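## Task

A yellow foam block lies on the floor beneath one of the desks. Raise it onto the top of that same desk, clear of the other object already there (not resting on it or leaning against it). The robot must not tip over or be left leaning, or the task counts as failed.

## Robot and tools

Robot: TidyBot++, a single-arm mobile manipulator. The base is 0.54 m long, 0.50 m wide and 0.38 m tall, on four driven casters, and can drive, strafe and turn. On top sits one seven-joint Kinova Gen3 arm with a Robotiq two-finger gripper. The shoulder is 0.12 m ahead of the base centre and 0.68 m up. Segments: upper arm 0.42 m, forearm 0.31 m, hand 0.31 m to the reported hand point. The arm begins folded, hand pointing down, sticking out up to 0.08 m ahead of the base. Cameras: base_camera (fixed on the base, looking forward and down) and wrist_camera (fisheye, looks along the hand).

Frames: all positions in metres. Base frame: origin on the floor under the base centre, x forward, y left, z up. Odometry frame: the base frame as it stood when the scene began. hand_pose is the point between the finger pads; its z axis runs out along the fingers, its y axis is the direction the fingers open and close.

Tool move: one action per call. Action keys are base, joints, target and speeds; cameras and blocking are not part of the action.
- base: an object of offsets relative to the base's current pose, measured along the base axes at the start of the command. translate_m (forward +), strafe_m (left +), each -2 to 2 m; rotate_rad (counter-clockwise seen from above +), -6.3 to 6.3 rad. Combined translate and strafe make one straight-line move.
- joints: absolute targets by name. joint_1_rad (whole-arm yaw, any angle; positive is clockwise from above, opposite to heading), joint_2_rad shoulder -2.249 to 2.249 (0 = upper arm vertical, + leans forward), joint_3_rad any angle, joint_4_rad elbow -2.579 to 2.579, joint_5_rad any angle, joint_6_rad wrist -2.099 to 2.099, joint_7_rad any angle (hand roll; with hand down, + is counter-clockwise from above, 1.57 opens the fingers left/right), all in radians; gripper_pos 0 (open, ~85 mm gap) to 1 (closed). Gap is roughly 85 x (1 - gripper_pos) mm. Continuous joints go the short way, so send steps below half a turn.
- target: a single flat list of seven numbers, an absolute hand pose in the base frame: x, y, z in metres then quaternion qw, qx, qy, qz, in the same form hand_pose prints. With target, joints may only carry gripper_pos.
- speeds: caps for this action only: translate_m and strafe_m 0.05 to 0.5 m/s, rotate_rad 0.1 to 1.57 rad/s.
- cameras: list of base_camera, wrist_camera or all; [] for none. blocking: true (default) waits until everything rests; false returns within about half a second while motion continues.
A call with no action simply reports state and images. Unknown keys make a call invalid; out-of-range values get it refused, and a refusal or an uncommanded stop cancels the remaining move, wait and finished_scene calls of that reply.

Other tools: wait(seconds 0 to 10, cameras) lets time pass without commands. stop(cameras) brakes all running motions. zoom_image(camera, region [x0, y0, x1, y1] in pixels, top-left origin, at most 504 x 504) enlarges part of the latest image. read_manual(section) only returns licence texts. finished_scene(scene) ends the current scene with its number; irreversible, and the goal must hold with the robot gone.

Result lines: move gives done or the worst status. base_status, joint_status, hand_status: done, moving, off_target (resting short, maybe still pushing), stopped, not_followed (a check withheld the targets, e.g. self-collision or pose unreachable), contact_stop, time_out, torque_fault, limit_stop_at_motor_heat. hand_pose is the measured hand; hand_target is where joints at their targets would put it. joint_positions, gripper_pos, base_odometry (wheel-counted, heading -3.142 to 3.142 rad, drifts with slip), base_tilt in degrees (forward/right positive), motor_effort in percent of maximum with the last action's peak in brackets, on_its_own, pictures (image order), ARM HIT, MOTOR HOT, OVER-TEMPERATURE FAULT.

Practical notes: after a target reports done the hand lands within about 3 cm; correct by adding the wanted-minus-measured difference to your previous target. To hold a loaded hand steady, resend hand_target, not hand_pose. Held loads make the arm sag; the controller does not compensate. A hand pointing down can reach up to roughly 0.94 m height only close to the base. Targets low and close in front, pointing forward, often miss and can drive the arm into the base. Fully closing on an object reads off_target at the object's width; done at 1 means the grip is empty.

Avoid: dropping or flinging the object, letting go while it moves, ramming furniture, squeezing hard against something that still rests on a surface, twisting or jerking a held load. The arm does not steer around desks and keeps pushing when blocked, which can tilt or topple the robot, especially if the arm snags above about 0.6 m while the base drives or turns, or swings sideways while stretched. Back away or retract the arm to recover a lean. Hard impacts trigger torque faults (arm halts 10 s); long stretched or blocked holds overheat motors.

Each tool is called by a JSON object that holds its "api" and its "payload", one argument or row to a line.

## Session

{"api": "move", "payload": {

}}

Scene clock: 0.00 s.
base_odometry: x=+0.000 y=+0.000 heading=+0.000
base_tilt: forward=-0.1 right=+0.2
base_status: not commanded
joint_positions: joint_1_rad=+0.025 joint_2_rad=-0.373 joint_3_rad=+3.191 joint_4_rad=-2.507 joint_5_rad=-0.027 joint_6_rad=-0.838 joint_7_rad=+1.555 gripper_pos=+0.000
joint_status: not commanded
motor_effort: joint_1_rad=+1 joint_2_rad=-2 joint_3_rad=+1 joint_4_rad=+16 joint_5_rad=-1 joint_6_rad=+1 joint_7_rad=+0
hand_pose: x=+0.2847 y=-0.0026 z=+0.5994 quat_wxyz=(-0.017, +0.995, -0.052, +0.085) (m; base frame)
hand_target: x=+0.2847 y=-0.0026 z=+0.5994 quat_wxyz=(-0.017, +0.995, -0.052, +0.085) (m; base frame)
hand_status: not commanded
pictures: base_camera, wrist_camera

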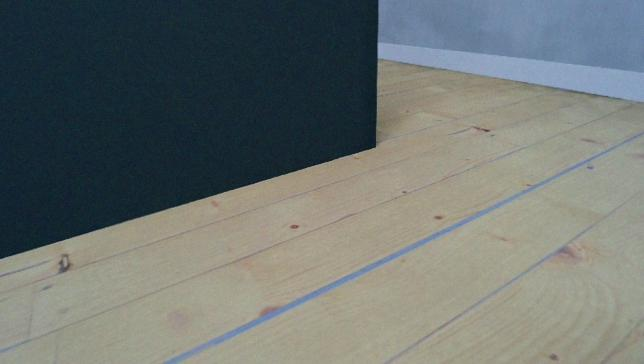

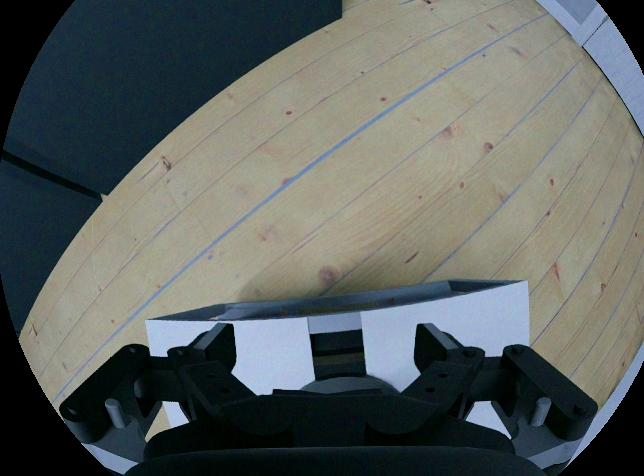

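{"api": "move", "payload": {
  "joints": {"joint_2_rad": -0.6, "joint_3_rad": 3.14, "joint_4_rad": -2.2, "joint_5_rad": 0, "joint_6_rad": -0.35}
}}

{"api": "move", "payload": {
  "joints": {"joint_1_rad": 1.2}
}}

{"api": "move", "payload": {
  "joints": {"joint_1_rad": -1.2}
}}

{"api": "move", "payload": {
  "joints": {"joint_1_rad": -2.4}
}}

{"api": "move", "payload": {
  "joints": {"joint_1_rad": -3.6}
}}

Scene clock: 3.70 s.
move: done
base_odometry: x=+0.000 y=+0.000 heading=+0.000
base_tilt: forward=-0.1 right=+0.2
base_status: not commanded
joint_positions: joint_1_rad=+0.025 joint_2_rad=-0.586 joint_3_rad=+3.166 joint_4_rad=-2.209 joint_5_rad=-0.027 joint_6_rad=-0.380 joint_7_rad=+1.555 gripper_pos=+0.000
joint_status: all done
motor_effort: joint_1_rad=+0(1) joint_2_rad=+0(4) joint_3_rad=+0(2) joint_4_rad=+22(23) joint_5_rad=-2(2) joint_6_rad=+8(8) joint_7_rad=+0(1)
hand_pose: x=+0.4827 y=-0.0145 z=+0.8856 quat_wxyz=(-0.009, +0.842, -0.037, +0.539) (m; base frame)
hand_target: x=+0.4847 y=-0.0070 z=+0.9047 quat_wxyz=(+0.003, +0.828, -0.016, +0.561) (m; base frame)
hand_status: not commanded
pictures: base_camera, wrist_camera
camera_calibration:
wrist_camera: T_world_to_cam=[[-0.0961106, -0.99464, -0.0381318, 0.0623278], [-0.416385, 0.0749718, -0.906092, 1.06189], [0.904094, -0.0712076, -0.421358, 0.0743813], [0, 0, 0, 1]] pos_world=[0.380898, -0.0123217, 0.99589]

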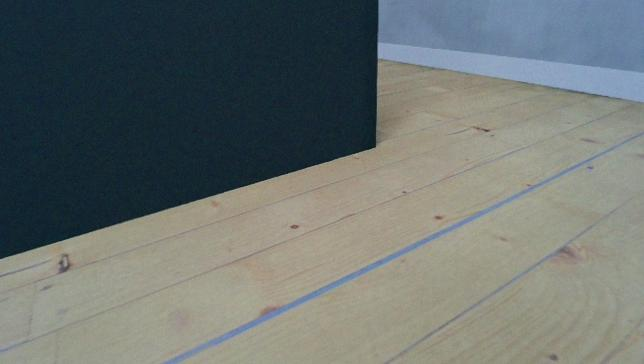

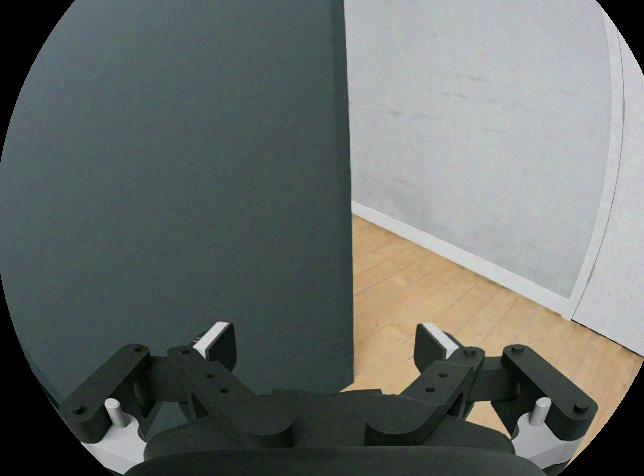

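Scene clock: 6.17 s.
move: done
base_odometry: x=+0.000 y=+0.000 heading=+0.000
base_tilt: forward=-0.1 right=+0.2
base_status: not commanded
joint_positions: joint_1_rad=+1.173 joint_2_rad=-0.586 joint_3_rad=+3.164 joint_4_rad=-2.209 joint_5_rad=-0.027 joint_6_rad=-0.378 joint_7_rad=+1.555 gripper_pos=+0.000
joint_status: all done
motor_effort: joint_1_rad=+0(2) joint_2_rad=+0(1) joint_3_rad=+0(1) joint_4_rad=+23(24) joint_5_rad=-1(2) joint_6_rad=+8(8) joint_7_rad=-1(1)
hand_pose: x=+0.2558 y=-0.3376 z=+0.8863 quat_wxyz=(+0.286, +0.687, -0.487, +0.458) (m; base frame)
hand_target: x=+0.2534 y=-0.3402 z=+0.9047 quat_wxyz=(+0.313, +0.680, -0.472, +0.466) (m; base frame)
hand_status: not commanded
pictures: base_camera, wrist_camera
camera_calibration:
wrist_camera: T_world_to_cam=[[-0.946013, -0.321988, -0.0371967, 0.162883], [-0.103082, 0.407672, -0.907291, 1.02559], [0.307301, -0.854475, -0.418854, 0.142795], [0, 0, 0, 1]] pos_world=[0.215929, -0.243644, 0.996378]

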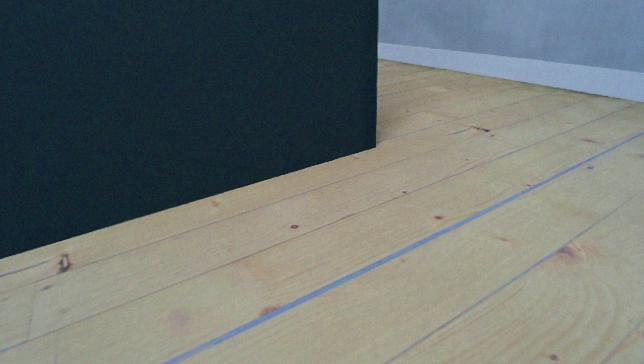

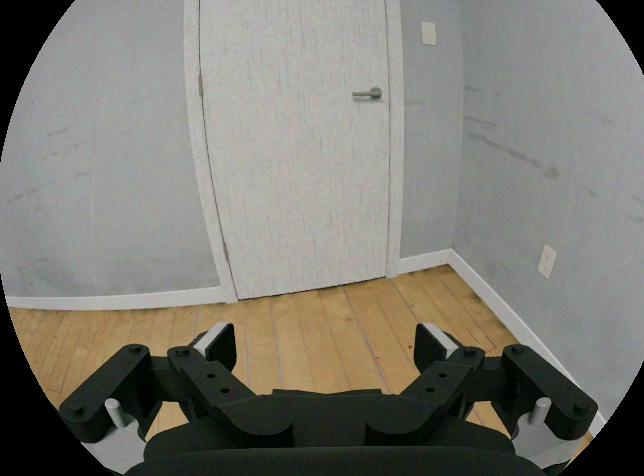

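Scene clock: 9.57 s.
move: done
base_odometry: x=+0.000 y=+0.000 heading=+0.000
base_tilt: forward=-0.1 right=+0.2
base_status: not commanded
joint_positions: joint_1_rad=-1.173 joint_2_rad=-0.586 joint_3_rad=+3.163 joint_4_rad=-2.209 joint_5_rad=-0.027 joint_6_rad=-0.377 joint_7_rad=+1.555 gripper_pos=+0.000
joint_status: all done
motor_effort: joint_1_rad=+0(2) joint_2_rad=-1(2) joint_3_rad=+0(1) joint_4_rad=+22(24) joint_5_rad=-1(2) joint_6_rad=+8(8) joint_7_rad=+0(1)
hand_pose: x=+0.2644 y=+0.3341 z=+0.8865 quat_wxyz=(-0.312, +0.714, +0.445, +0.442) (m; base frame)
hand_target: x=+0.2497 y=+0.3417 z=+0.9047 quat_wxyz=(-0.320, +0.686, +0.463, +0.461) (m; base frame)
hand_status: not commanded
pictures: base_camera, wrist_camera
camera_calibration:
wrist_camera: T_world_to_cam=[[0.892044, -0.450442, -0.0368775, -0.0560619], [-0.218595, -0.3586, -0.907536, 1.03955], [0.395568, 0.817623, -0.418351, 0.131731], [0, 0, 0, 1]] pos_world=[0.225142, 0.239825, 0.996475]

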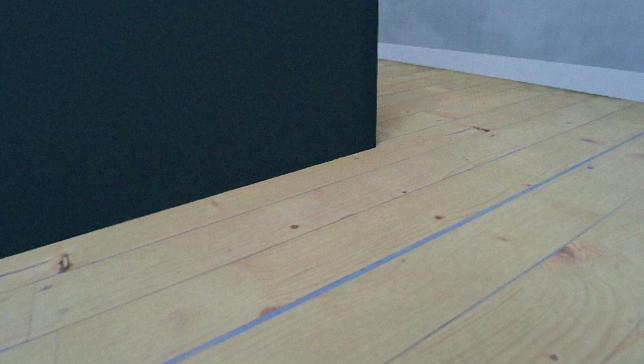

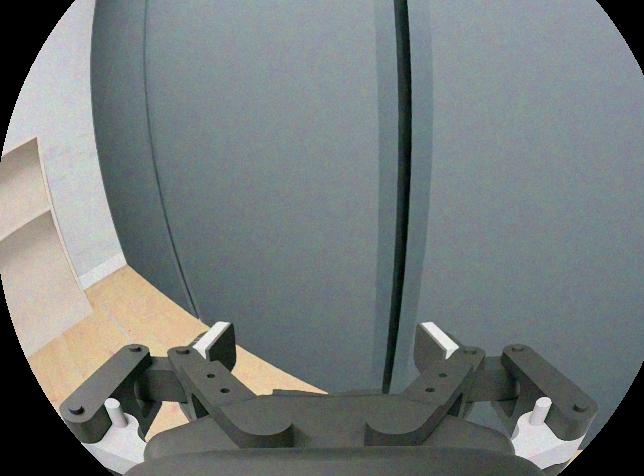

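Scene clock: 12.03 s.
move: done
base_odometry: x=+0.000 y=+0.000 heading=+0.000
base_tilt: forward=-0.1 right=+0.2
base_status: not commanded
joint_positions: joint_1_rad=-2.373 joint_2_rad=-0.586 joint_3_rad=+3.162 joint_4_rad=-2.209 joint_5_rad=-0.027 joint_6_rad=-0.377 joint_7_rad=+1.555 gripper_pos=+0.000
joint_status: all done
motor_effort: joint_1_rad=+1(2) joint_2_rad=-1(1) joint_3_rad=+0(1) joint_4_rad=+23(24) joint_5_rad=-1(2) joint_6_rad=+7(8) joint_7_rad=+0(1)
hand_pose: x=-0.1401 y=+0.2562 z=+0.8865 quat_wxyz=(-0.506, +0.338, +0.771, +0.189) (m; base frame)
hand_target: x=-0.1521 y=+0.2456 z=+0.9047 quat_wxyz=(-0.525, +0.305, +0.769, +0.199) (m; base frame)
hand_status: not commanded
pictures: base_camera, wrist_camera
camera_calibration:
wrist_camera: T_world_to_cam=[[0.742435, 0.668936, -0.0362588, -0.0386385], [0.255675, -0.332964, -0.907615, 0.983153], [-0.619209, 0.664575, -0.418234, 0.25237], [0, 0, 0, 1]] pos_world=[-0.0664112, 0.185482, 0.996474]

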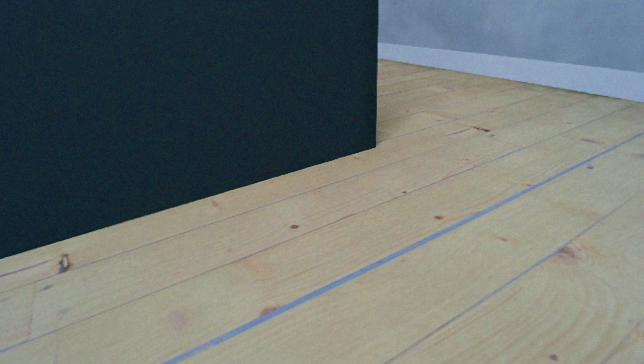

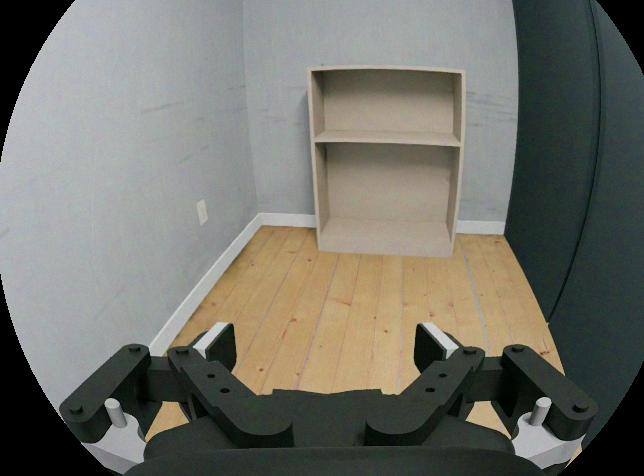

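Scene clock: 14.50 s.
move: done
base_odometry: x=+0.000 y=+0.000 heading=+0.000
base_tilt: forward=-0.1 right=+0.2
base_status: not commanded
joint_positions: joint_1_rad=-3.573 joint_2_rad=-0.586 joint_3_rad=+3.161 joint_4_rad=-2.209 joint_5_rad=-0.027 joint_6_rad=-0.377 joint_7_rad=+1.555 gripper_pos=+0.000
joint_status: all done
motor_effort: joint_1_rad=+0(1) joint_2_rad=+0(2) joint_3_rad=+0(1) joint_4_rad=+22(24) joint_5_rad=-1(2) joint_6_rad=+8(8) joint_7_rad=+0(1)
hand_pose: x=-0.2136 y=-0.1489 z=+0.8865 quat_wxyz=(-0.524, -0.156, +0.827, -0.130) (m; base frame)
hand_target: x=-0.2081 y=-0.1637 z=+0.9047 quat_wxyz=(-0.545, -0.183, +0.807, -0.132) (m; base frame)
hand_status: not commanded
pictures: base_camera, wrist_camera
camera_calibration:
wrist_camera: T_world_to_cam=[[-0.354992, 0.934181, -0.0358771, 0.0916425], [0.402693, 0.118166, -0.907676, 0.965676], [-0.843694, -0.336665, -0.418136, 0.279011], [0, 0, 0, 1]] pos_world=[-0.120938, -0.105787, 0.996473]

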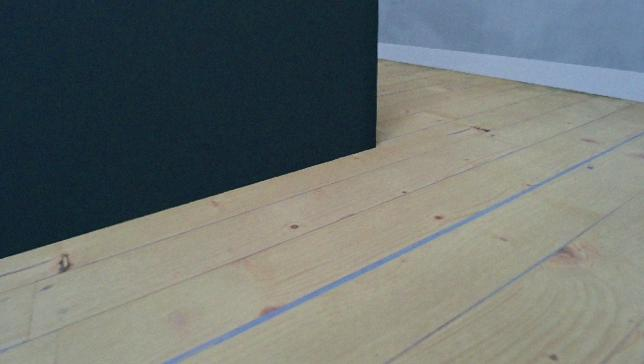

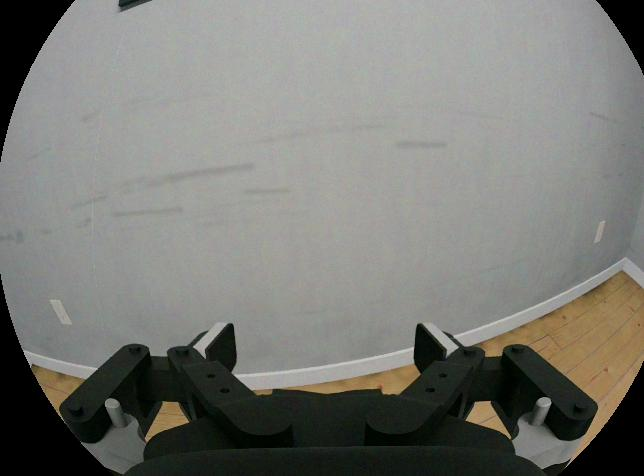

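{"api": "move", "payload": {
  "joints": {"joint_1_rad": 0},
  "base": {"rotate_rad": 0.36},
  "cameras": []
}}

{"api": "move", "payload": {
  "base": {"strafe_m": -0.95}
}}

Scene clock: 21.97 s.
move: done
base_odometry: x=+0.000 y=+0.000 heading=+0.359
base_tilt: forward=-0.1 right=+0.2
base_status: done
joint_positions: joint_1_rad=-6.256 joint_2_rad=-0.586 joint_3_rad=+3.161 joint_4_rad=-2.209 joint_5_rad=-0.027 joint_6_rad=-0.377 joint_7_rad=+1.555 gripper_pos=+0.000
joint_status: all done
motor_effort: joint_1_rad=+0(2) joint_2_rad=-1(1) joint_3_rad=-1(1) joint_4_rad=+23(24) joint_5_rad=-1(3) joint_6_rad=+8(8) joint_7_rad=-1(1)
hand_pose: x=+0.4831 y=-0.0137 z=+0.8866 quat_wxyz=(+0.008, -0.841, +0.036, -0.540) (m; base frame)
hand_target: x=+0.4848 y=+0.0020 z=+0.9047 quat_wxyz=(+0.004, -0.828, +0.006, -0.561) (m; base frame)
hand_status: not commanded
pictures: none
No camera images: "cameras" was empty.

Scene clock: 25.10 s.
move: done
base_odometry: x=+0.334 y=-0.890 heading=+0.359
base_tilt: forward=-0.1 right=+0.2
base_status: done
joint_positions: joint_1_rad=-6.257 joint_2_rad=-0.586 joint_3_rad=+3.158 joint_4_rad=-2.209 joint_5_rad=-0.027 joint_6_rad=-0.377 joint_7_rad=+1.555 gripper_pos=+0.000
joint_status: not commanded
motor_effort: joint_1_rad=+0(1) joint_2_rad=-1(2) joint_3_rad=+0(2) joint_4_rad=+22(24) joint_5_rad=-1(2) joint_6_rad=+8(8) joint_7_rad=+0(1)
hand_pose: x=+0.4832 y=-0.0118 z=+0.8866 quat_wxyz=(+0.008, -0.841, +0.033, -0.541) (m; base frame)
hand_target: x=+0.4848 y=+0.0020 z=+0.9047 quat_wxyz=(+0.004, -0.828, +0.006, -0.561) (m; base frame)
hand_status: not commanded
pictures: base_camera, wrist_camera
camera_calibration:
wrist_camera: T_world_to_cam=[[-0.0909359, -0.995277, -0.033986, 0.0589212], [-0.41341, 0.068776, -0.907944, 1.063], [0.905993, -0.0685145, -0.417712, 0.0704452], [0, 0, 0, 1]] pos_world=[0.380988, -0.00963916, 0.996568]

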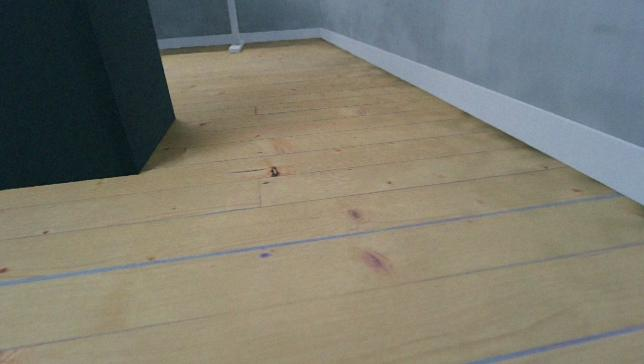

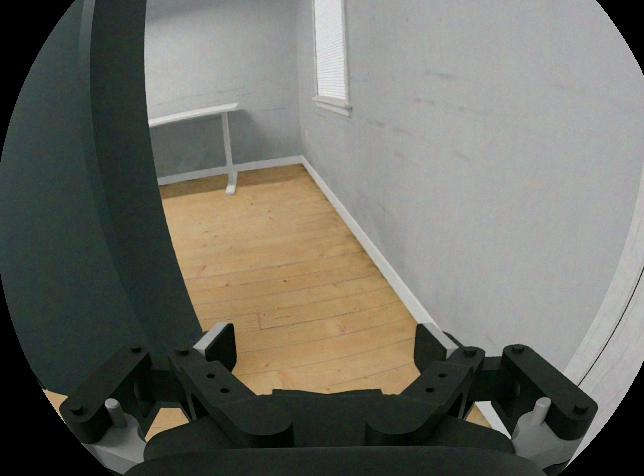

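{"api": "move", "payload": {
  "base": {"translate_m": 1.6, "strafe_m": 0.12, "rotate_rad": 0.15}
}}

{"api": "move", "payload": {
  "base": {"rotate_rad": 0.8}
}}

{"api": "move", "payload": {
  "base": {"rotate_rad": 0.8}
}}

Scene clock: 31.57 s.
move: done
base_odometry: x=+1.789 y=-0.214 heading=+0.510
base_tilt: forward=-0.1 right=+0.2
base_status: done
joint_positions: joint_1_rad=-6.261 joint_2_rad=-0.593 joint_3_rad=+3.156 joint_4_rad=-2.209 joint_5_rad=-0.027 joint_6_rad=-0.375 joint_7_rad=+1.555 gripper_pos=+0.000
joint_status: not commanded
motor_effort: joint_1_rad=+0(1) joint_2_rad=+0(3) joint_3_rad=+0(2) joint_4_rad=+22(23) joint_5_rad=-1(2) joint_6_rad=+7(8) joint_7_rad=+0(1)
hand_pose: x=+0.4822 y=-0.0096 z=+0.8893 quat_wxyz=(+0.009, -0.839, +0.031, -0.544) (m; base frame)
hand_target: x=+0.4848 y=+0.0020 z=+0.9047 quat_wxyz=(+0.004, -0.828, +0.006, -0.561) (m; base frame)
hand_status: not commanded
pictures: base_camera, wrist_camera
camera_calibration:
wrist_camera: T_world_to_cam=[[-0.0853118, -0.995792, -0.0334701, 0.0579407], [-0.406742, 0.0654732, -0.911194, 1.06451], [0.909551, -0.0641218, -0.410616, 0.0645904], [0, 0, 0, 1]] pos_world=[0.379177, -0.00785846, 0.998438]

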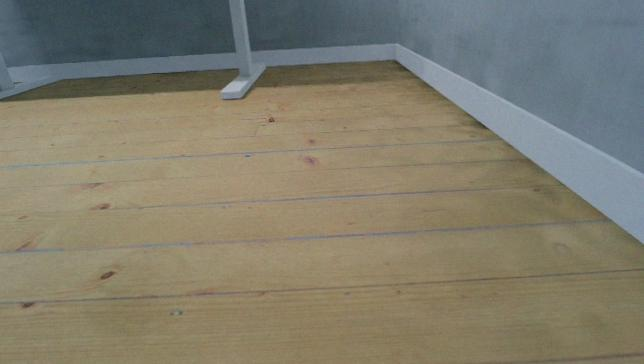

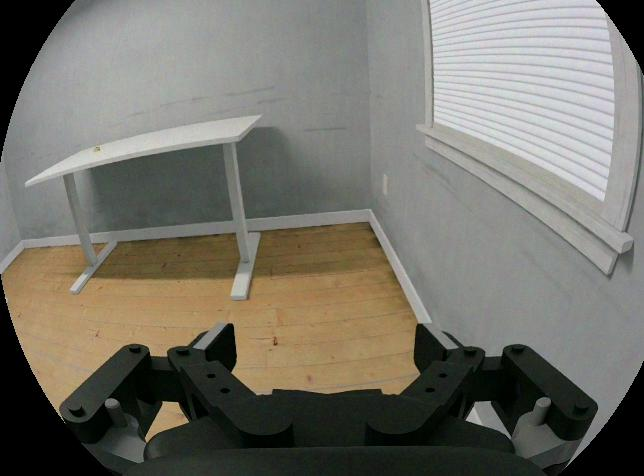

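Scene clock: 33.30 s.
move: done
base_odometry: x=+1.789 y=-0.214 heading=+1.309
base_tilt: forward=-0.1 right=+0.2
base_status: done
joint_positions: joint_1_rad=-6.263 joint_2_rad=-0.593 joint_3_rad=+3.154 joint_4_rad=-2.209 joint_5_rad=-0.027 joint_6_rad=-0.375 joint_7_rad=+1.555 gripper_pos=+0.000
joint_status: not commanded
motor_effort: joint_1_rad=+0(1) joint_2_rad=-1(2) joint_3_rad=+0(2) joint_4_rad=+22(24) joint_5_rad=-1(2) joint_6_rad=+8(8) joint_7_rad=-1(1)
hand_pose: x=+0.4822 y=-0.0083 z=+0.8893 quat_wxyz=(+0.010, -0.839, +0.029, -0.544) (m; base frame)
hand_target: x=+0.4848 y=+0.0020 z=+0.9047 quat_wxyz=(+0.004, -0.828, +0.006, -0.561) (m; base frame)
hand_status: not commanded
pictures: base_camera, wrist_camera
camera_calibration:
wrist_camera: T_world_to_cam=[[-0.0822152, -0.996079, -0.0326745, 0.0569543], [-0.406887, 0.0634765, -0.91127, 1.06456], [0.909771, -0.0616255, -0.41051, 0.0644858], [0, 0, 0, 1]] pos_world=[0.379171, -0.00686962, 0.998436]

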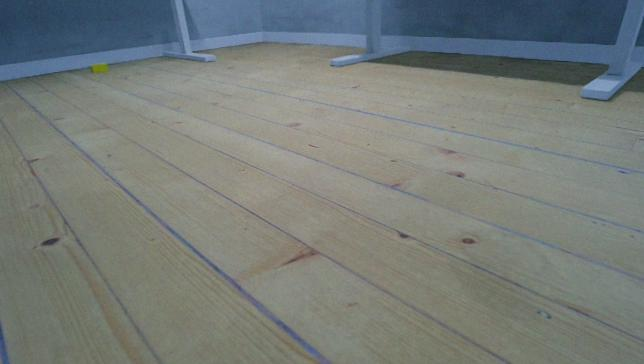

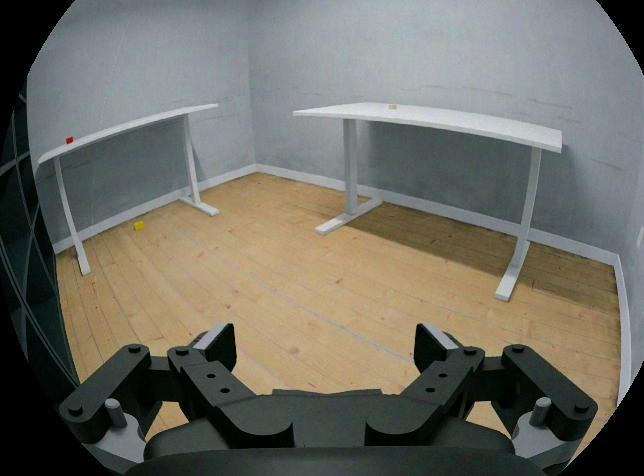

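Scene clock: 35.03 s.
move: done
base_odometry: x=+1.789 y=-0.214 heading=+2.108
base_tilt: forward=-0.1 right=+0.2
base_status: done
joint_positions: joint_1_rad=-6.264 joint_2_rad=-0.593 joint_3_rad=+3.154 joint_4_rad=-2.209 joint_5_rad=-0.027 joint_6_rad=-0.375 joint_7_rad=+1.555 gripper_pos=+0.000
joint_status: not commanded
motor_effort: joint_1_rad=+0(1) joint_2_rad=-1(2) joint_3_rad=+0(2) joint_4_rad=+23(23) joint_5_rad=-1(2) joint_6_rad=+8(8) joint_7_rad=-1(1)
hand_pose: x=+0.4822 y=-0.0076 z=+0.8893 quat_wxyz=(+0.010, -0.839, +0.028, -0.544) (m; base frame)
hand_target: x=+0.4848 y=+0.0020 z=+0.9047 quat_wxyz=(+0.004, -0.828, +0.006, -0.561) (m; base frame)
hand_status: not commanded
pictures: base_camera, wrist_camera
camera_calibration:
wrist_camera: T_world_to_cam=[[-0.0804485, -0.99624, -0.0321493, 0.0564497], [-0.40702, 0.0622757, -0.911294, 1.06458], [0.909869, -0.0602268, -0.4105, 0.0644924], [0, 0, 0, 1]] pos_world=[0.379168, -0.00617599, 0.998435]

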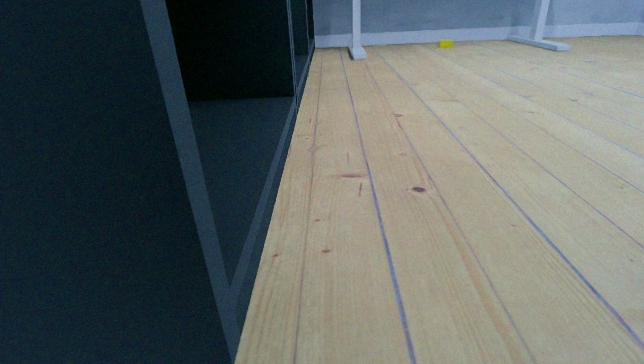

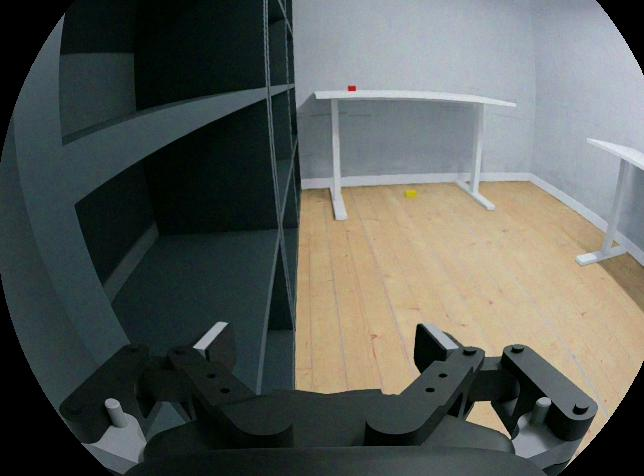

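{"api": "move", "payload": {
  "base": {"strafe_m": -0.5},
  "cameras": []
}}

{"api": "move", "payload": {
  "base": {"translate_m": 1.6, "strafe_m": -0.15, "rotate_rad": -0.12}
}}

Scene clock: 40.33 s.
move: done
base_odometry: x=+2.219 y=+0.042 heading=+2.108
base_tilt: forward=-0.1 right=+0.2
base_status: done
joint_positions: joint_1_rad=-6.264 joint_2_rad=-0.593 joint_3_rad=+3.153 joint_4_rad=-2.209 joint_5_rad=-0.027 joint_6_rad=-0.375 joint_7_rad=+1.555 gripper_pos=+0.000
joint_status: not commanded
motor_effort: joint_1_rad=+0(1) joint_2_rad=-1(1) joint_3_rad=+0(3) joint_4_rad=+23(24) joint_5_rad=-1(2) joint_6_rad=+8(8) joint_7_rad=+0(1)
hand_pose: x=+0.4822 y=-0.0073 z=+0.8893 quat_wxyz=(+0.010, -0.839, +0.028, -0.544) (m; base frame)
hand_target: x=+0.4848 y=+0.0020 z=+0.9047 quat_wxyz=(+0.004, -0.828, +0.006, -0.561) (m; base frame)
hand_status: not commanded
pictures: none
No camera images: "cameras" was empty.

Scene clock: 44.60 s.
move: done
base_odometry: x=+1.529 y=+1.493 heading=+1.987
base_tilt: forward=-0.1 right=+0.2
base_status: done
joint_positions: joint_1_rad=-6.264 joint_2_rad=-0.595 joint_3_rad=+3.153 joint_4_rad=-2.209 joint_5_rad=-0.027 joint_6_rad=-0.374 joint_7_rad=+1.555 gripper_pos=+0.000
joint_status: not commanded
motor_effort: joint_1_rad=+0(1) joint_2_rad=+0(3) joint_3_rad=+0(1) joint_4_rad=+22(24) joint_5_rad=-2(2) joint_6_rad=+7(8) joint_7_rad=+0(1)
hand_pose: x=+0.4819 y=-0.0072 z=+0.8904 quat_wxyz=(+0.010, -0.838, +0.028, -0.545) (m; base frame)
hand_target: x=+0.4848 y=+0.0020 z=+0.9047 quat_wxyz=(+0.004, -0.828, +0.006, -0.561) (m; base frame)
hand_status: not commanded
pictures: base_camera, wrist_camera
camera_calibration:
wrist_camera: T_world_to_cam=[[-0.0796977, -0.996308, -0.0319231, 0.0562046], [-0.404193, 0.0615735, -0.912599, 1.06523], [0.911195, -0.0598289, -0.407608, 0.0620825], [0, 0, 0, 1]] pos_world=[0.378466, -0.0058783, 0.999223]

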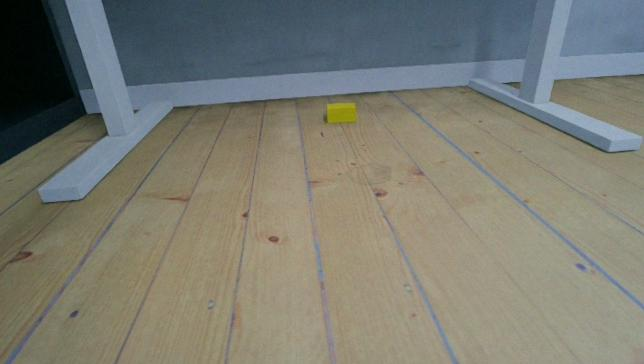

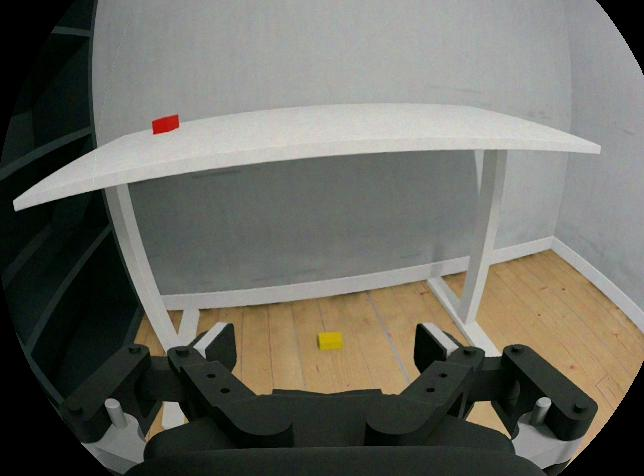

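{"api": "zoom_image", "payload": {
  "camera": "base_camera",
  "region": [301, 80, 381, 140]
}}

{"api": "zoom_image", "payload": {
  "camera": "wrist_camera",
  "region": [290, 310, 370, 370]
}}

Scaled by 6.300.

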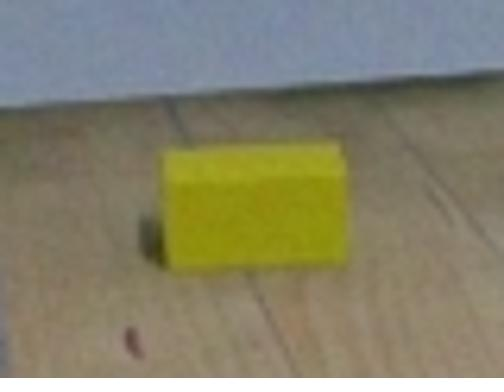

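Scaled by 6.300.

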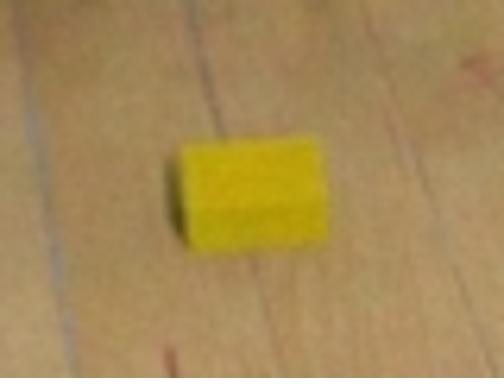

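{"api": "move", "payload": {
  "joints": {"joint_1_rad": 0, "joint_2_rad": 1.5, "joint_3_rad": 3.14, "joint_4_rad": -1.0, "joint_5_rad": 0, "joint_6_rad": -0.64, "joint_7_rad": 0}
}}

Scene clock: 57.50 s.
move: done
base_odometry: x=+1.529 y=+1.493 heading=+1.987
base_tilt: forward=-0.1 right=+0.2
base_status: not commanded
joint_positions: joint_1_rad=-6.264 joint_2_rad=+1.482 joint_3_rad=+3.153 joint_4_rad=-1.018 joint_5_rad=-0.027 joint_6_rad=-0.603 joint_7_rad=+0.040 gripper_pos=+0.000
joint_status: all done
motor_effort: joint_1_rad=+0(1) joint_2_rad=-46(50) joint_3_rad=-1(2) joint_4_rad=+11(24) joint_5_rad=-1(2) joint_6_rad=+0(9) joint_7_rad=+0(1)
hand_pose: x=+0.7380 y=-0.0123 z=+0.1560 quat_wxyz=(+0.015, -0.706, +0.708, -0.012) (m; base frame)
hand_target: x=+0.7273 y=+0.0023 z=+0.1484 quat_wxyz=(+0.001, -0.707, +0.707, +0.000) (m; base frame)
hand_status: not commanded
pictures: base_camera, wrist_camera
camera_calibration:
wrist_camera: T_world_to_cam=[[-0.999952, 0.00573473, 0.00792319, 0.733399], [0.00576378, 0.999977, 0.00364774, 0.0648388], [-0.00790208, 0.00369323, -0.999962, 0.300522], [0, 0, 0, 1]] pos_world=[0.735365, -0.070153, 0.294463]

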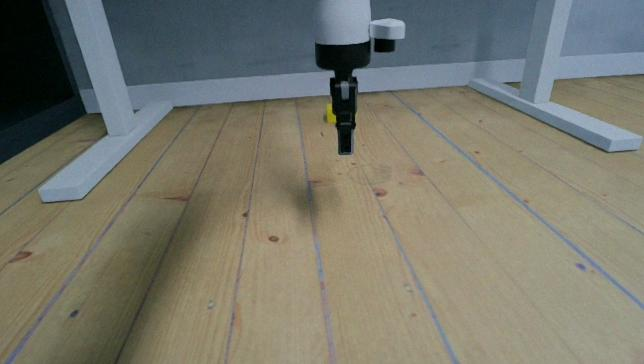

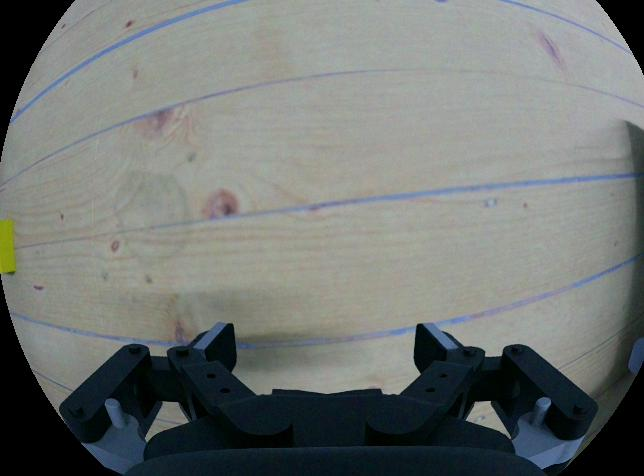

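{"api": "move", "payload": {
  "base": {"translate_m": 0.45}
}}

Scene clock: 60.87 s.
move: done
base_odometry: x=+1.346 y=+1.905 heading=+1.988
base_tilt: forward=-0.1 right=+0.2
base_status: done
joint_positions: joint_1_rad=-6.264 joint_2_rad=+1.483 joint_3_rad=+3.153 joint_4_rad=-1.008 joint_5_rad=-0.027 joint_6_rad=-0.610 joint_7_rad=+0.038 gripper_pos=+0.000
joint_status: not commanded
motor_effort: joint_1_rad=+0(2) joint_2_rad=-46(48) joint_3_rad=-1(2) joint_4_rad=+11(13) joint_5_rad=-1(2) joint_6_rad=+0(1) joint_7_rad=-1(1)
hand_pose: x=+0.7413 y=-0.0121 z=+0.1576 quat_wxyz=(+0.016, -0.706, +0.708, -0.013) (m; base frame)
hand_target: x=+0.7273 y=+0.0023 z=+0.1484 quat_wxyz=(+0.001, -0.707, +0.707, +0.000) (m; base frame)
hand_status: not commanded
pictures: base_camera, wrist_camera
camera_calibration:
wrist_camera: T_world_to_cam=[[-0.999964, 0.00694256, 0.0049274, 0.737157], [0.00696116, 0.999969, 0.00376764, 0.0637992], [-0.00490108, 0.00380181, -0.999981, 0.299946], [0, 0, 0, 1]] pos_world=[0.738156, -0.0700553, 0.296068]

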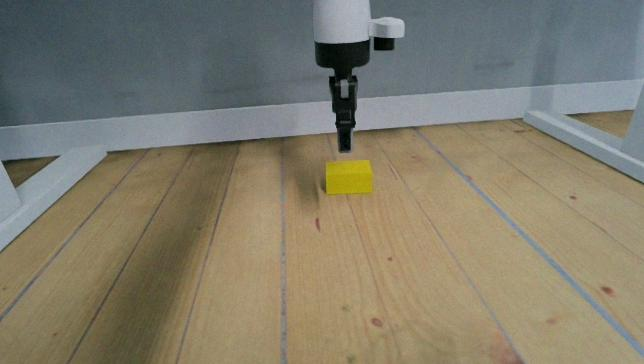

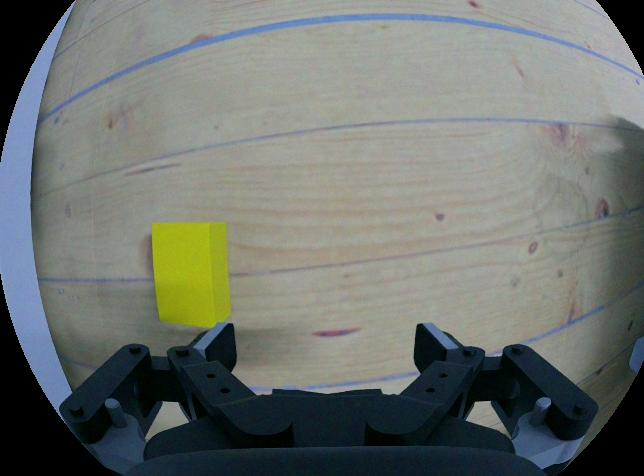

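{"api": "move", "payload": {
  "base": {"translate_m": 0.155, "strafe_m": -0.007},
  "cameras": []
}}

{"api": "move", "payload": {
  "joints": {"joint_2_rad": 1.598, "joint_4_rad": -1.005, "joint_6_rad": -0.55}
}}

Scene clock: 65.97 s.
move: done
base_odometry: x=+1.290 y=+2.049 heading=+1.989
base_tilt: forward=-0.1 right=+0.2
base_status: done
joint_positions: joint_1_rad=-6.264 joint_2_rad=+1.483 joint_3_rad=+3.153 joint_4_rad=-1.004 joint_5_rad=-0.027 joint_6_rad=-0.611 joint_7_rad=+0.038 gripper_pos=+0.000
joint_status: not commanded
motor_effort: joint_1_rad=+0(1) joint_2_rad=-46(47) joint_3_rad=+0(1) joint_4_rad=+10(13) joint_5_rad=-1(2) joint_6_rad=+0(1) joint_7_rad=+0(1)
hand_pose: x=+0.7427 y=-0.0122 z=+0.1581 quat_wxyz=(+0.016, -0.706, +0.708, -0.014) (m; base frame)
hand_target: x=+0.7273 y=+0.0023 z=+0.1484 quat_wxyz=(+0.001, -0.707, +0.707, +0.000) (m; base frame)
hand_status: not commanded
pictures: none
No camera images: "cameras" was empty.

Scene clock: 67.00 s.
move: done
base_odometry: x=+1.290 y=+2.049 heading=+1.989
base_tilt: forward=-0.1 right=+0.2
base_status: not commanded
joint_positions: joint_1_rad=-6.264 joint_2_rad=+1.591 joint_3_rad=+3.153 joint_4_rad=-1.004 joint_5_rad=-0.027 joint_6_rad=-0.575 joint_7_rad=+0.038 gripper_pos=+0.000
joint_status: all done
motor_effort: joint_1_rad=+0(1) joint_2_rad=-45(49) joint_3_rad=+0(1) joint_4_rad=+9(12) joint_5_rad=-1(2) joint_6_rad=-1(1) joint_7_rad=+0(1)
hand_pose: x=+0.6939 y=-0.0115 z=+0.0935 quat_wxyz=(-0.009, -0.706, +0.708, +0.012) (m; base frame)
hand_target: x=+0.6973 y=+0.0023 z=+0.0893 quat_wxyz=(-0.003, -0.707, +0.707, +0.005) (m; base frame)
hand_status: not commanded
pictures: base_camera, wrist_camera
camera_calibration:
wrist_camera: T_world_to_cam=[[-0.997164, 0.00718839, 0.0749124, 0.681648], [0.00749802, 0.999964, 0.00385279, 0.06331], [-0.074882, 0.00440356, -0.997183, 0.283859], [0, 0, 0, 1]] pos_world=[0.700496, -0.0694577, 0.231751]

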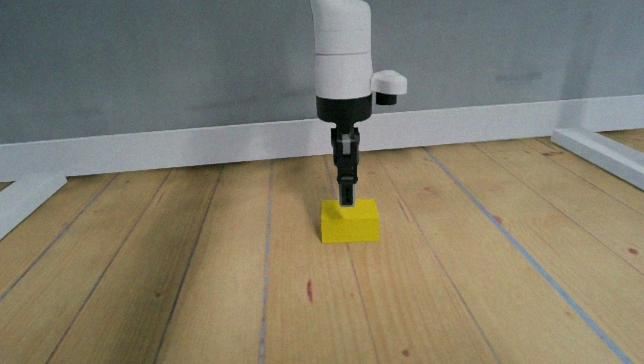

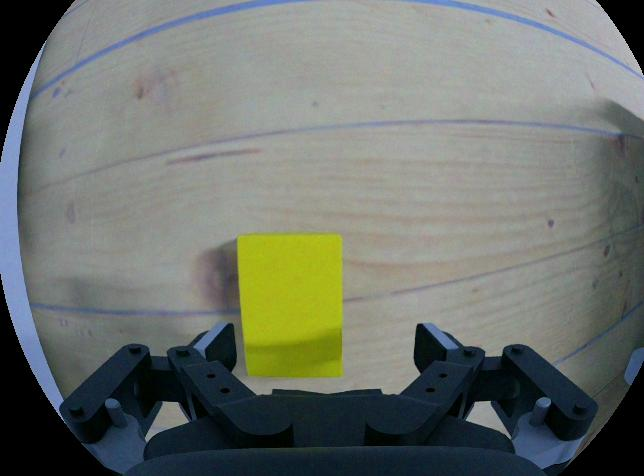

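{"api": "move", "payload": {
  "base": {"translate_m": 0.017, "strafe_m": -0.006},
  "cameras": []
}}

{"api": "move", "payload": {
  "joints": {"joint_2_rad": 1.738, "joint_4_rad": -0.843, "joint_6_rad": -0.545}
}}

Scene clock: 69.13 s.
move: done
base_odometry: x=+1.288 y=+2.067 heading=+1.989
base_tilt: forward=-0.1 right=+0.2
base_status: done
joint_positions: joint_1_rad=-6.265 joint_2_rad=+1.590 joint_3_rad=+3.153 joint_4_rad=-1.004 joint_5_rad=-0.027 joint_6_rad=-0.574 joint_7_rad=+0.038 gripper_pos=+0.000
joint_status: not commanded
motor_effort: joint_1_rad=+0(3) joint_2_rad=-44(46) joint_3_rad=-1(2) joint_4_rad=+10(11) joint_5_rad=-1(2) joint_6_rad=-1(1) joint_7_rad=+0(1)
hand_pose: x=+0.6948 y=-0.0110 z=+0.0938 quat_wxyz=(-0.008, -0.706, +0.708, +0.011) (m; base frame)
hand_target: x=+0.6973 y=+0.0023 z=+0.0893 quat_wxyz=(-0.003, -0.707, +0.707, +0.005) (m; base frame)
hand_status: not commanded
pictures: none
No camera images: "cameras" was empty.

Scene clock: 70.57 s.
move: done
base_odometry: x=+1.288 y=+2.067 heading=+1.989
base_tilt: forward=-0.1 right=+0.2
base_status: not commanded
joint_positions: joint_1_rad=-6.265 joint_2_rad=+1.723 joint_3_rad=+3.153 joint_4_rad=-0.860 joint_5_rad=-0.027 joint_6_rad=-0.574 joint_7_rad=+0.038 gripper_pos=+0.000
joint_status: all done
motor_effort: joint_1_rad=+0(1) joint_2_rad=-44(47) joint_3_rad=+0(2) joint_4_rad=+10(12) joint_5_rad=-1(2) joint_6_rad=-1(2) joint_7_rad=+0(1)
hand_pose: x=+0.6972 y=-0.0107 z=+0.0404 quat_wxyz=(-0.004, -0.707, +0.707, +0.006) (m; base frame)
hand_target: x=+0.7059 y=+0.0022 z=+0.0343 quat_wxyz=(+0.006, -0.707, +0.707, -0.005) (m; base frame)
hand_status: not commanded
pictures: base_camera, wrist_camera
camera_calibration:
wrist_camera: T_world_to_cam=[[-0.998168, 0.00475608, 0.0603095, 0.690202], [0.00499383, 0.99998, 0.00379201, 0.0644682], [-0.0602903, 0.00408624, -0.998173, 0.221051], [0, 0, 0, 1]] pos_world=[0.701943, -0.0686529, 0.178777]

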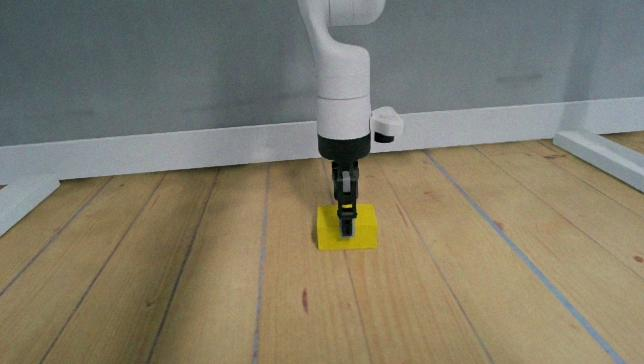

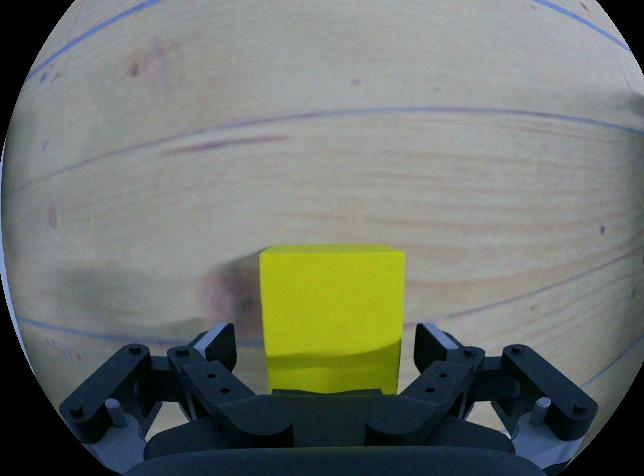

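{"api": "move", "payload": {
  "joints": {"joint_2_rad": 1.762, "joint_4_rad": -0.835, "joint_6_rad": -0.525}
}}

{"api": "move", "payload": {
  "joints": {"gripper_pos": 1}
}}

Scene clock: 72.83 s.
move: done
base_odometry: x=+1.288 y=+2.067 heading=+1.989
base_tilt: forward=-0.1 right=+0.2
base_status: not commanded
joint_positions: joint_1_rad=-6.265 joint_2_rad=+1.739 joint_3_rad=+3.153 joint_4_rad=-0.851 joint_5_rad=-0.027 joint_6_rad=-0.555 joint_7_rad=+0.038 gripper_pos=+0.000
joint_status: all done
motor_effort: joint_1_rad=+1(1) joint_2_rad=-44(45) joint_3_rad=-1(1) joint_4_rad=+9(11) joint_5_rad=-1(2) joint_6_rad=-1(1) joint_7_rad=+0(1)
hand_pose: x=+0.6978 y=-0.0108 z=+0.0325 quat_wxyz=(+0.000, -0.707, +0.707, +0.002) (m; base frame)
hand_target: x=+0.7010 y=+0.0022 z=+0.0217 quat_wxyz=(+0.007, -0.707, +0.707, -0.006) (m; base frame)
hand_status: not commanded
pictures: base_camera, wrist_camera
camera_calibration:
wrist_camera: T_world_to_cam=[[-0.998782, 0.00472599, 0.0491124, 0.691978], [0.00489147, 0.999983, 0.00324984, 0.0647654], [-0.0490962, 0.00348611, -0.998788, 0.20544], [0, 0, 0, 1]] pos_world=[0.700905, -0.0687507, 0.170996]

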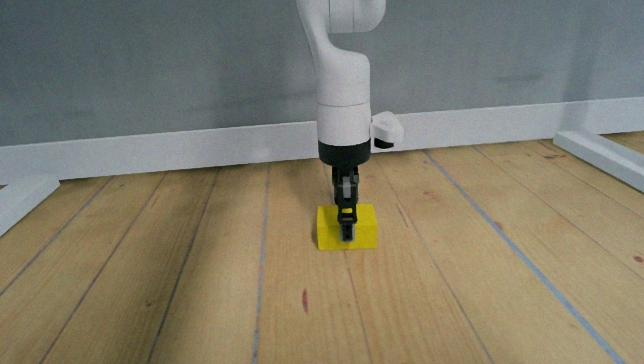

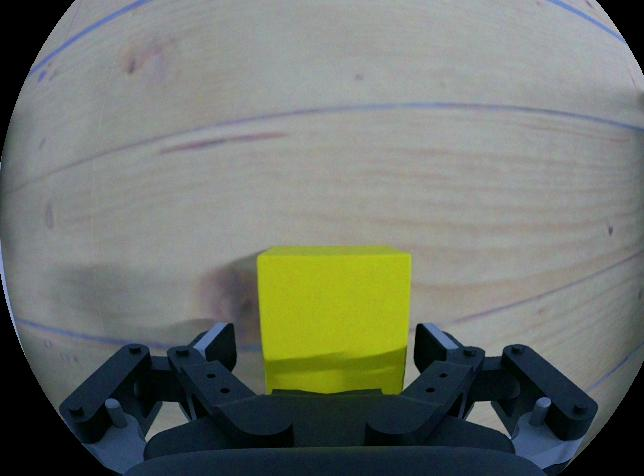

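Scene clock: 73.93 s.
move: off_target
base_odometry: x=+1.288 y=+2.067 heading=+1.989
base_tilt: forward=-0.1 right=+0.2
base_status: not commanded
joint_positions: joint_1_rad=-6.265 joint_2_rad=+1.737 joint_3_rad=+3.153 joint_4_rad=-0.849 joint_5_rad=-0.027 joint_6_rad=-0.554 joint_7_rad=+0.038 gripper_pos=+0.416
joint_status: gripper_pos off_target (ended at +0.416, target +1.000)
motor_effort: joint_1_rad=+0(1) joint_2_rad=-41(44) joint_3_rad=-1(2) joint_4_rad=+13(14) joint_5_rad=-1(2) joint_6_rad=+4(9) joint_7_rad=+0(1)
hand_pose: x=+0.7006 y=-0.0109 z=+0.0339 quat_wxyz=(+0.002, -0.707, +0.707, +0.000) (m; base frame)
hand_target: x=+0.7010 y=+0.0022 z=+0.0217 quat_wxyz=(+0.007, -0.707, +0.707, -0.006) (m; base frame)
hand_status: not commanded
pictures: base_camera, wrist_camera
camera_calibration:
wrist_camera: T_world_to_cam=[[-0.999033, 0.00474424, 0.043714, 0.695096], [0.00488771, 0.999983, 0.00317568, 0.0647658], [-0.0436982, 0.00338627, -0.999039, 0.203191], [0, 0, 0, 1]] pos_world=[0.702987, -0.0687504, 0.172405]

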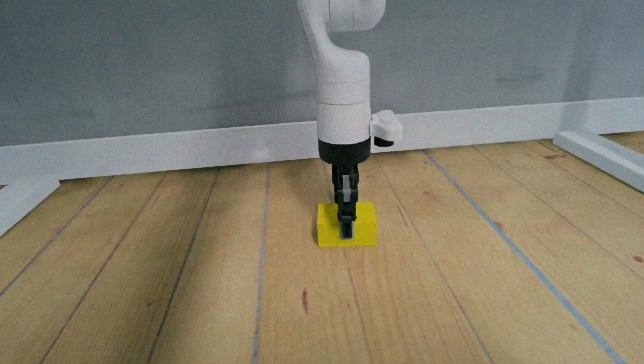

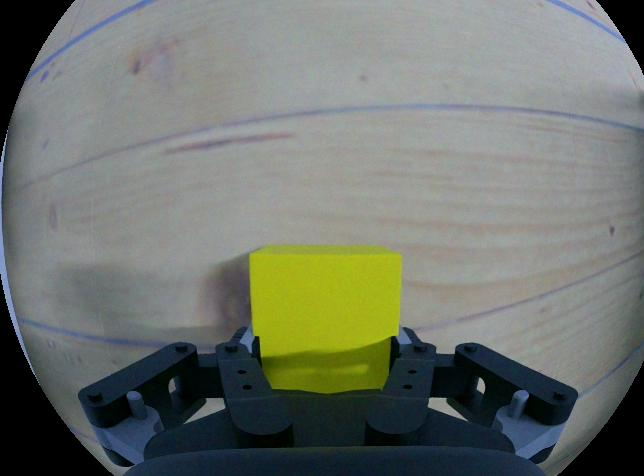

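{"api": "move", "payload": {
  "joints": {"joint_2_rad": 1.5, "joint_4_rad": -1.0, "joint_6_rad": -0.64}
}}

{"api": "move", "payload": {
  "base": {"translate_m": -0.85},
  "speeds": {"translate_m": 0.4}
}}

Scene clock: 76.47 s.
move: done
base_odometry: x=+1.288 y=+2.067 heading=+1.989
base_tilt: forward=-0.1 right=+0.2
base_status: not commanded
joint_positions: joint_1_rad=-6.265 joint_2_rad=+1.489 joint_3_rad=+3.153 joint_4_rad=-0.979 joint_5_rad=-0.027 joint_6_rad=-0.606 joint_7_rad=+0.038 gripper_pos=+0.416
joint_status: all done
motor_effort: joint_1_rad=+0(1) joint_2_rad=-47(49) joint_3_rad=+0(2) joint_4_rad=+11(13) joint_5_rad=+0(2) joint_6_rad=+0(4) joint_7_rad=+0(1)
hand_pose: x=+0.7555 y=-0.0118 z=+0.1598 quat_wxyz=(+0.025, -0.706, +0.707, -0.023) (m; base frame)
hand_target: x=+0.7273 y=+0.0023 z=+0.1484 quat_wxyz=(+0.001, -0.707, +0.707, +0.000) (m; base frame)
hand_status: not commanded
pictures: base_camera, wrist_camera
camera_calibration:
wrist_camera: T_world_to_cam=[[-0.999749, 0.00600487, -0.0215798, 0.755427], [0.00593233, 0.999977, 0.003424, 0.0642878], [0.0215998, 0.00329512, -0.999761, 0.282093], [0, 0, 0, 1]] pos_world=[0.748763, -0.069752, 0.298107]

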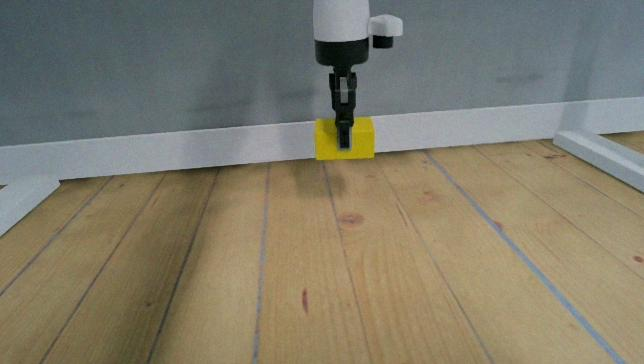

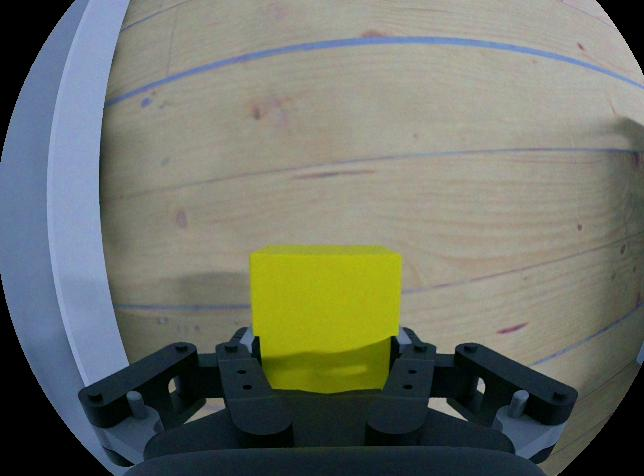

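Scene clock: 79.70 s.
move: done
base_odometry: x=+1.634 y=+1.290 heading=+1.989
base_tilt: forward=-0.1 right=+0.2
base_status: done
joint_positions: joint_1_rad=-6.267 joint_2_rad=+1.489 joint_3_rad=+3.153 joint_4_rad=-0.984 joint_5_rad=-0.027 joint_6_rad=-0.610 joint_7_rad=+0.038 gripper_pos=+0.416
joint_status: not commanded
motor_effort: joint_1_rad=+0(2) joint_2_rad=-46(49) joint_3_rad=-1(2) joint_4_rad=+11(14) joint_5_rad=-1(2) joint_6_rad=+0(1) joint_7_rad=+0(1)
hand_pose: x=+0.7514 y=-0.0106 z=+0.1586 quat_wxyz=(+0.022, -0.707, +0.707, -0.020) (m; base frame)
hand_target: x=+0.7273 y=+0.0023 z=+0.1484 quat_wxyz=(+0.001, -0.707, +0.707, +0.000) (m; base frame)
hand_status: not commanded
pictures: base_camera, wrist_camera
camera_calibration:
wrist_camera: T_world_to_cam=[[-0.999915, 0.00429067, -0.0122817, 0.749971], [0.00424508, 0.999984, 0.00373546, 0.064173], [0.0122976, 0.00368301, -0.999918, 0.288047], [0, 0, 0, 1]] pos_world=[0.746093, -0.0684508, 0.296994]

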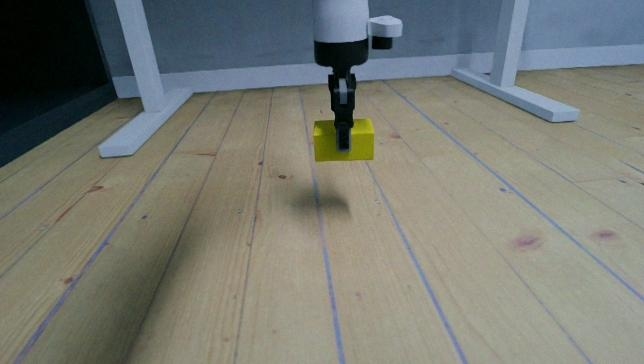

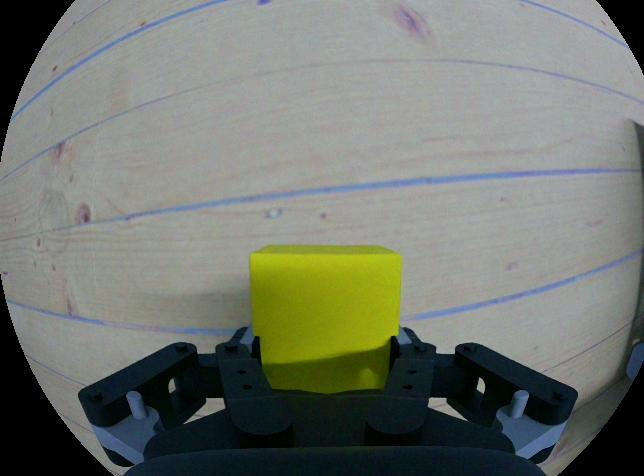

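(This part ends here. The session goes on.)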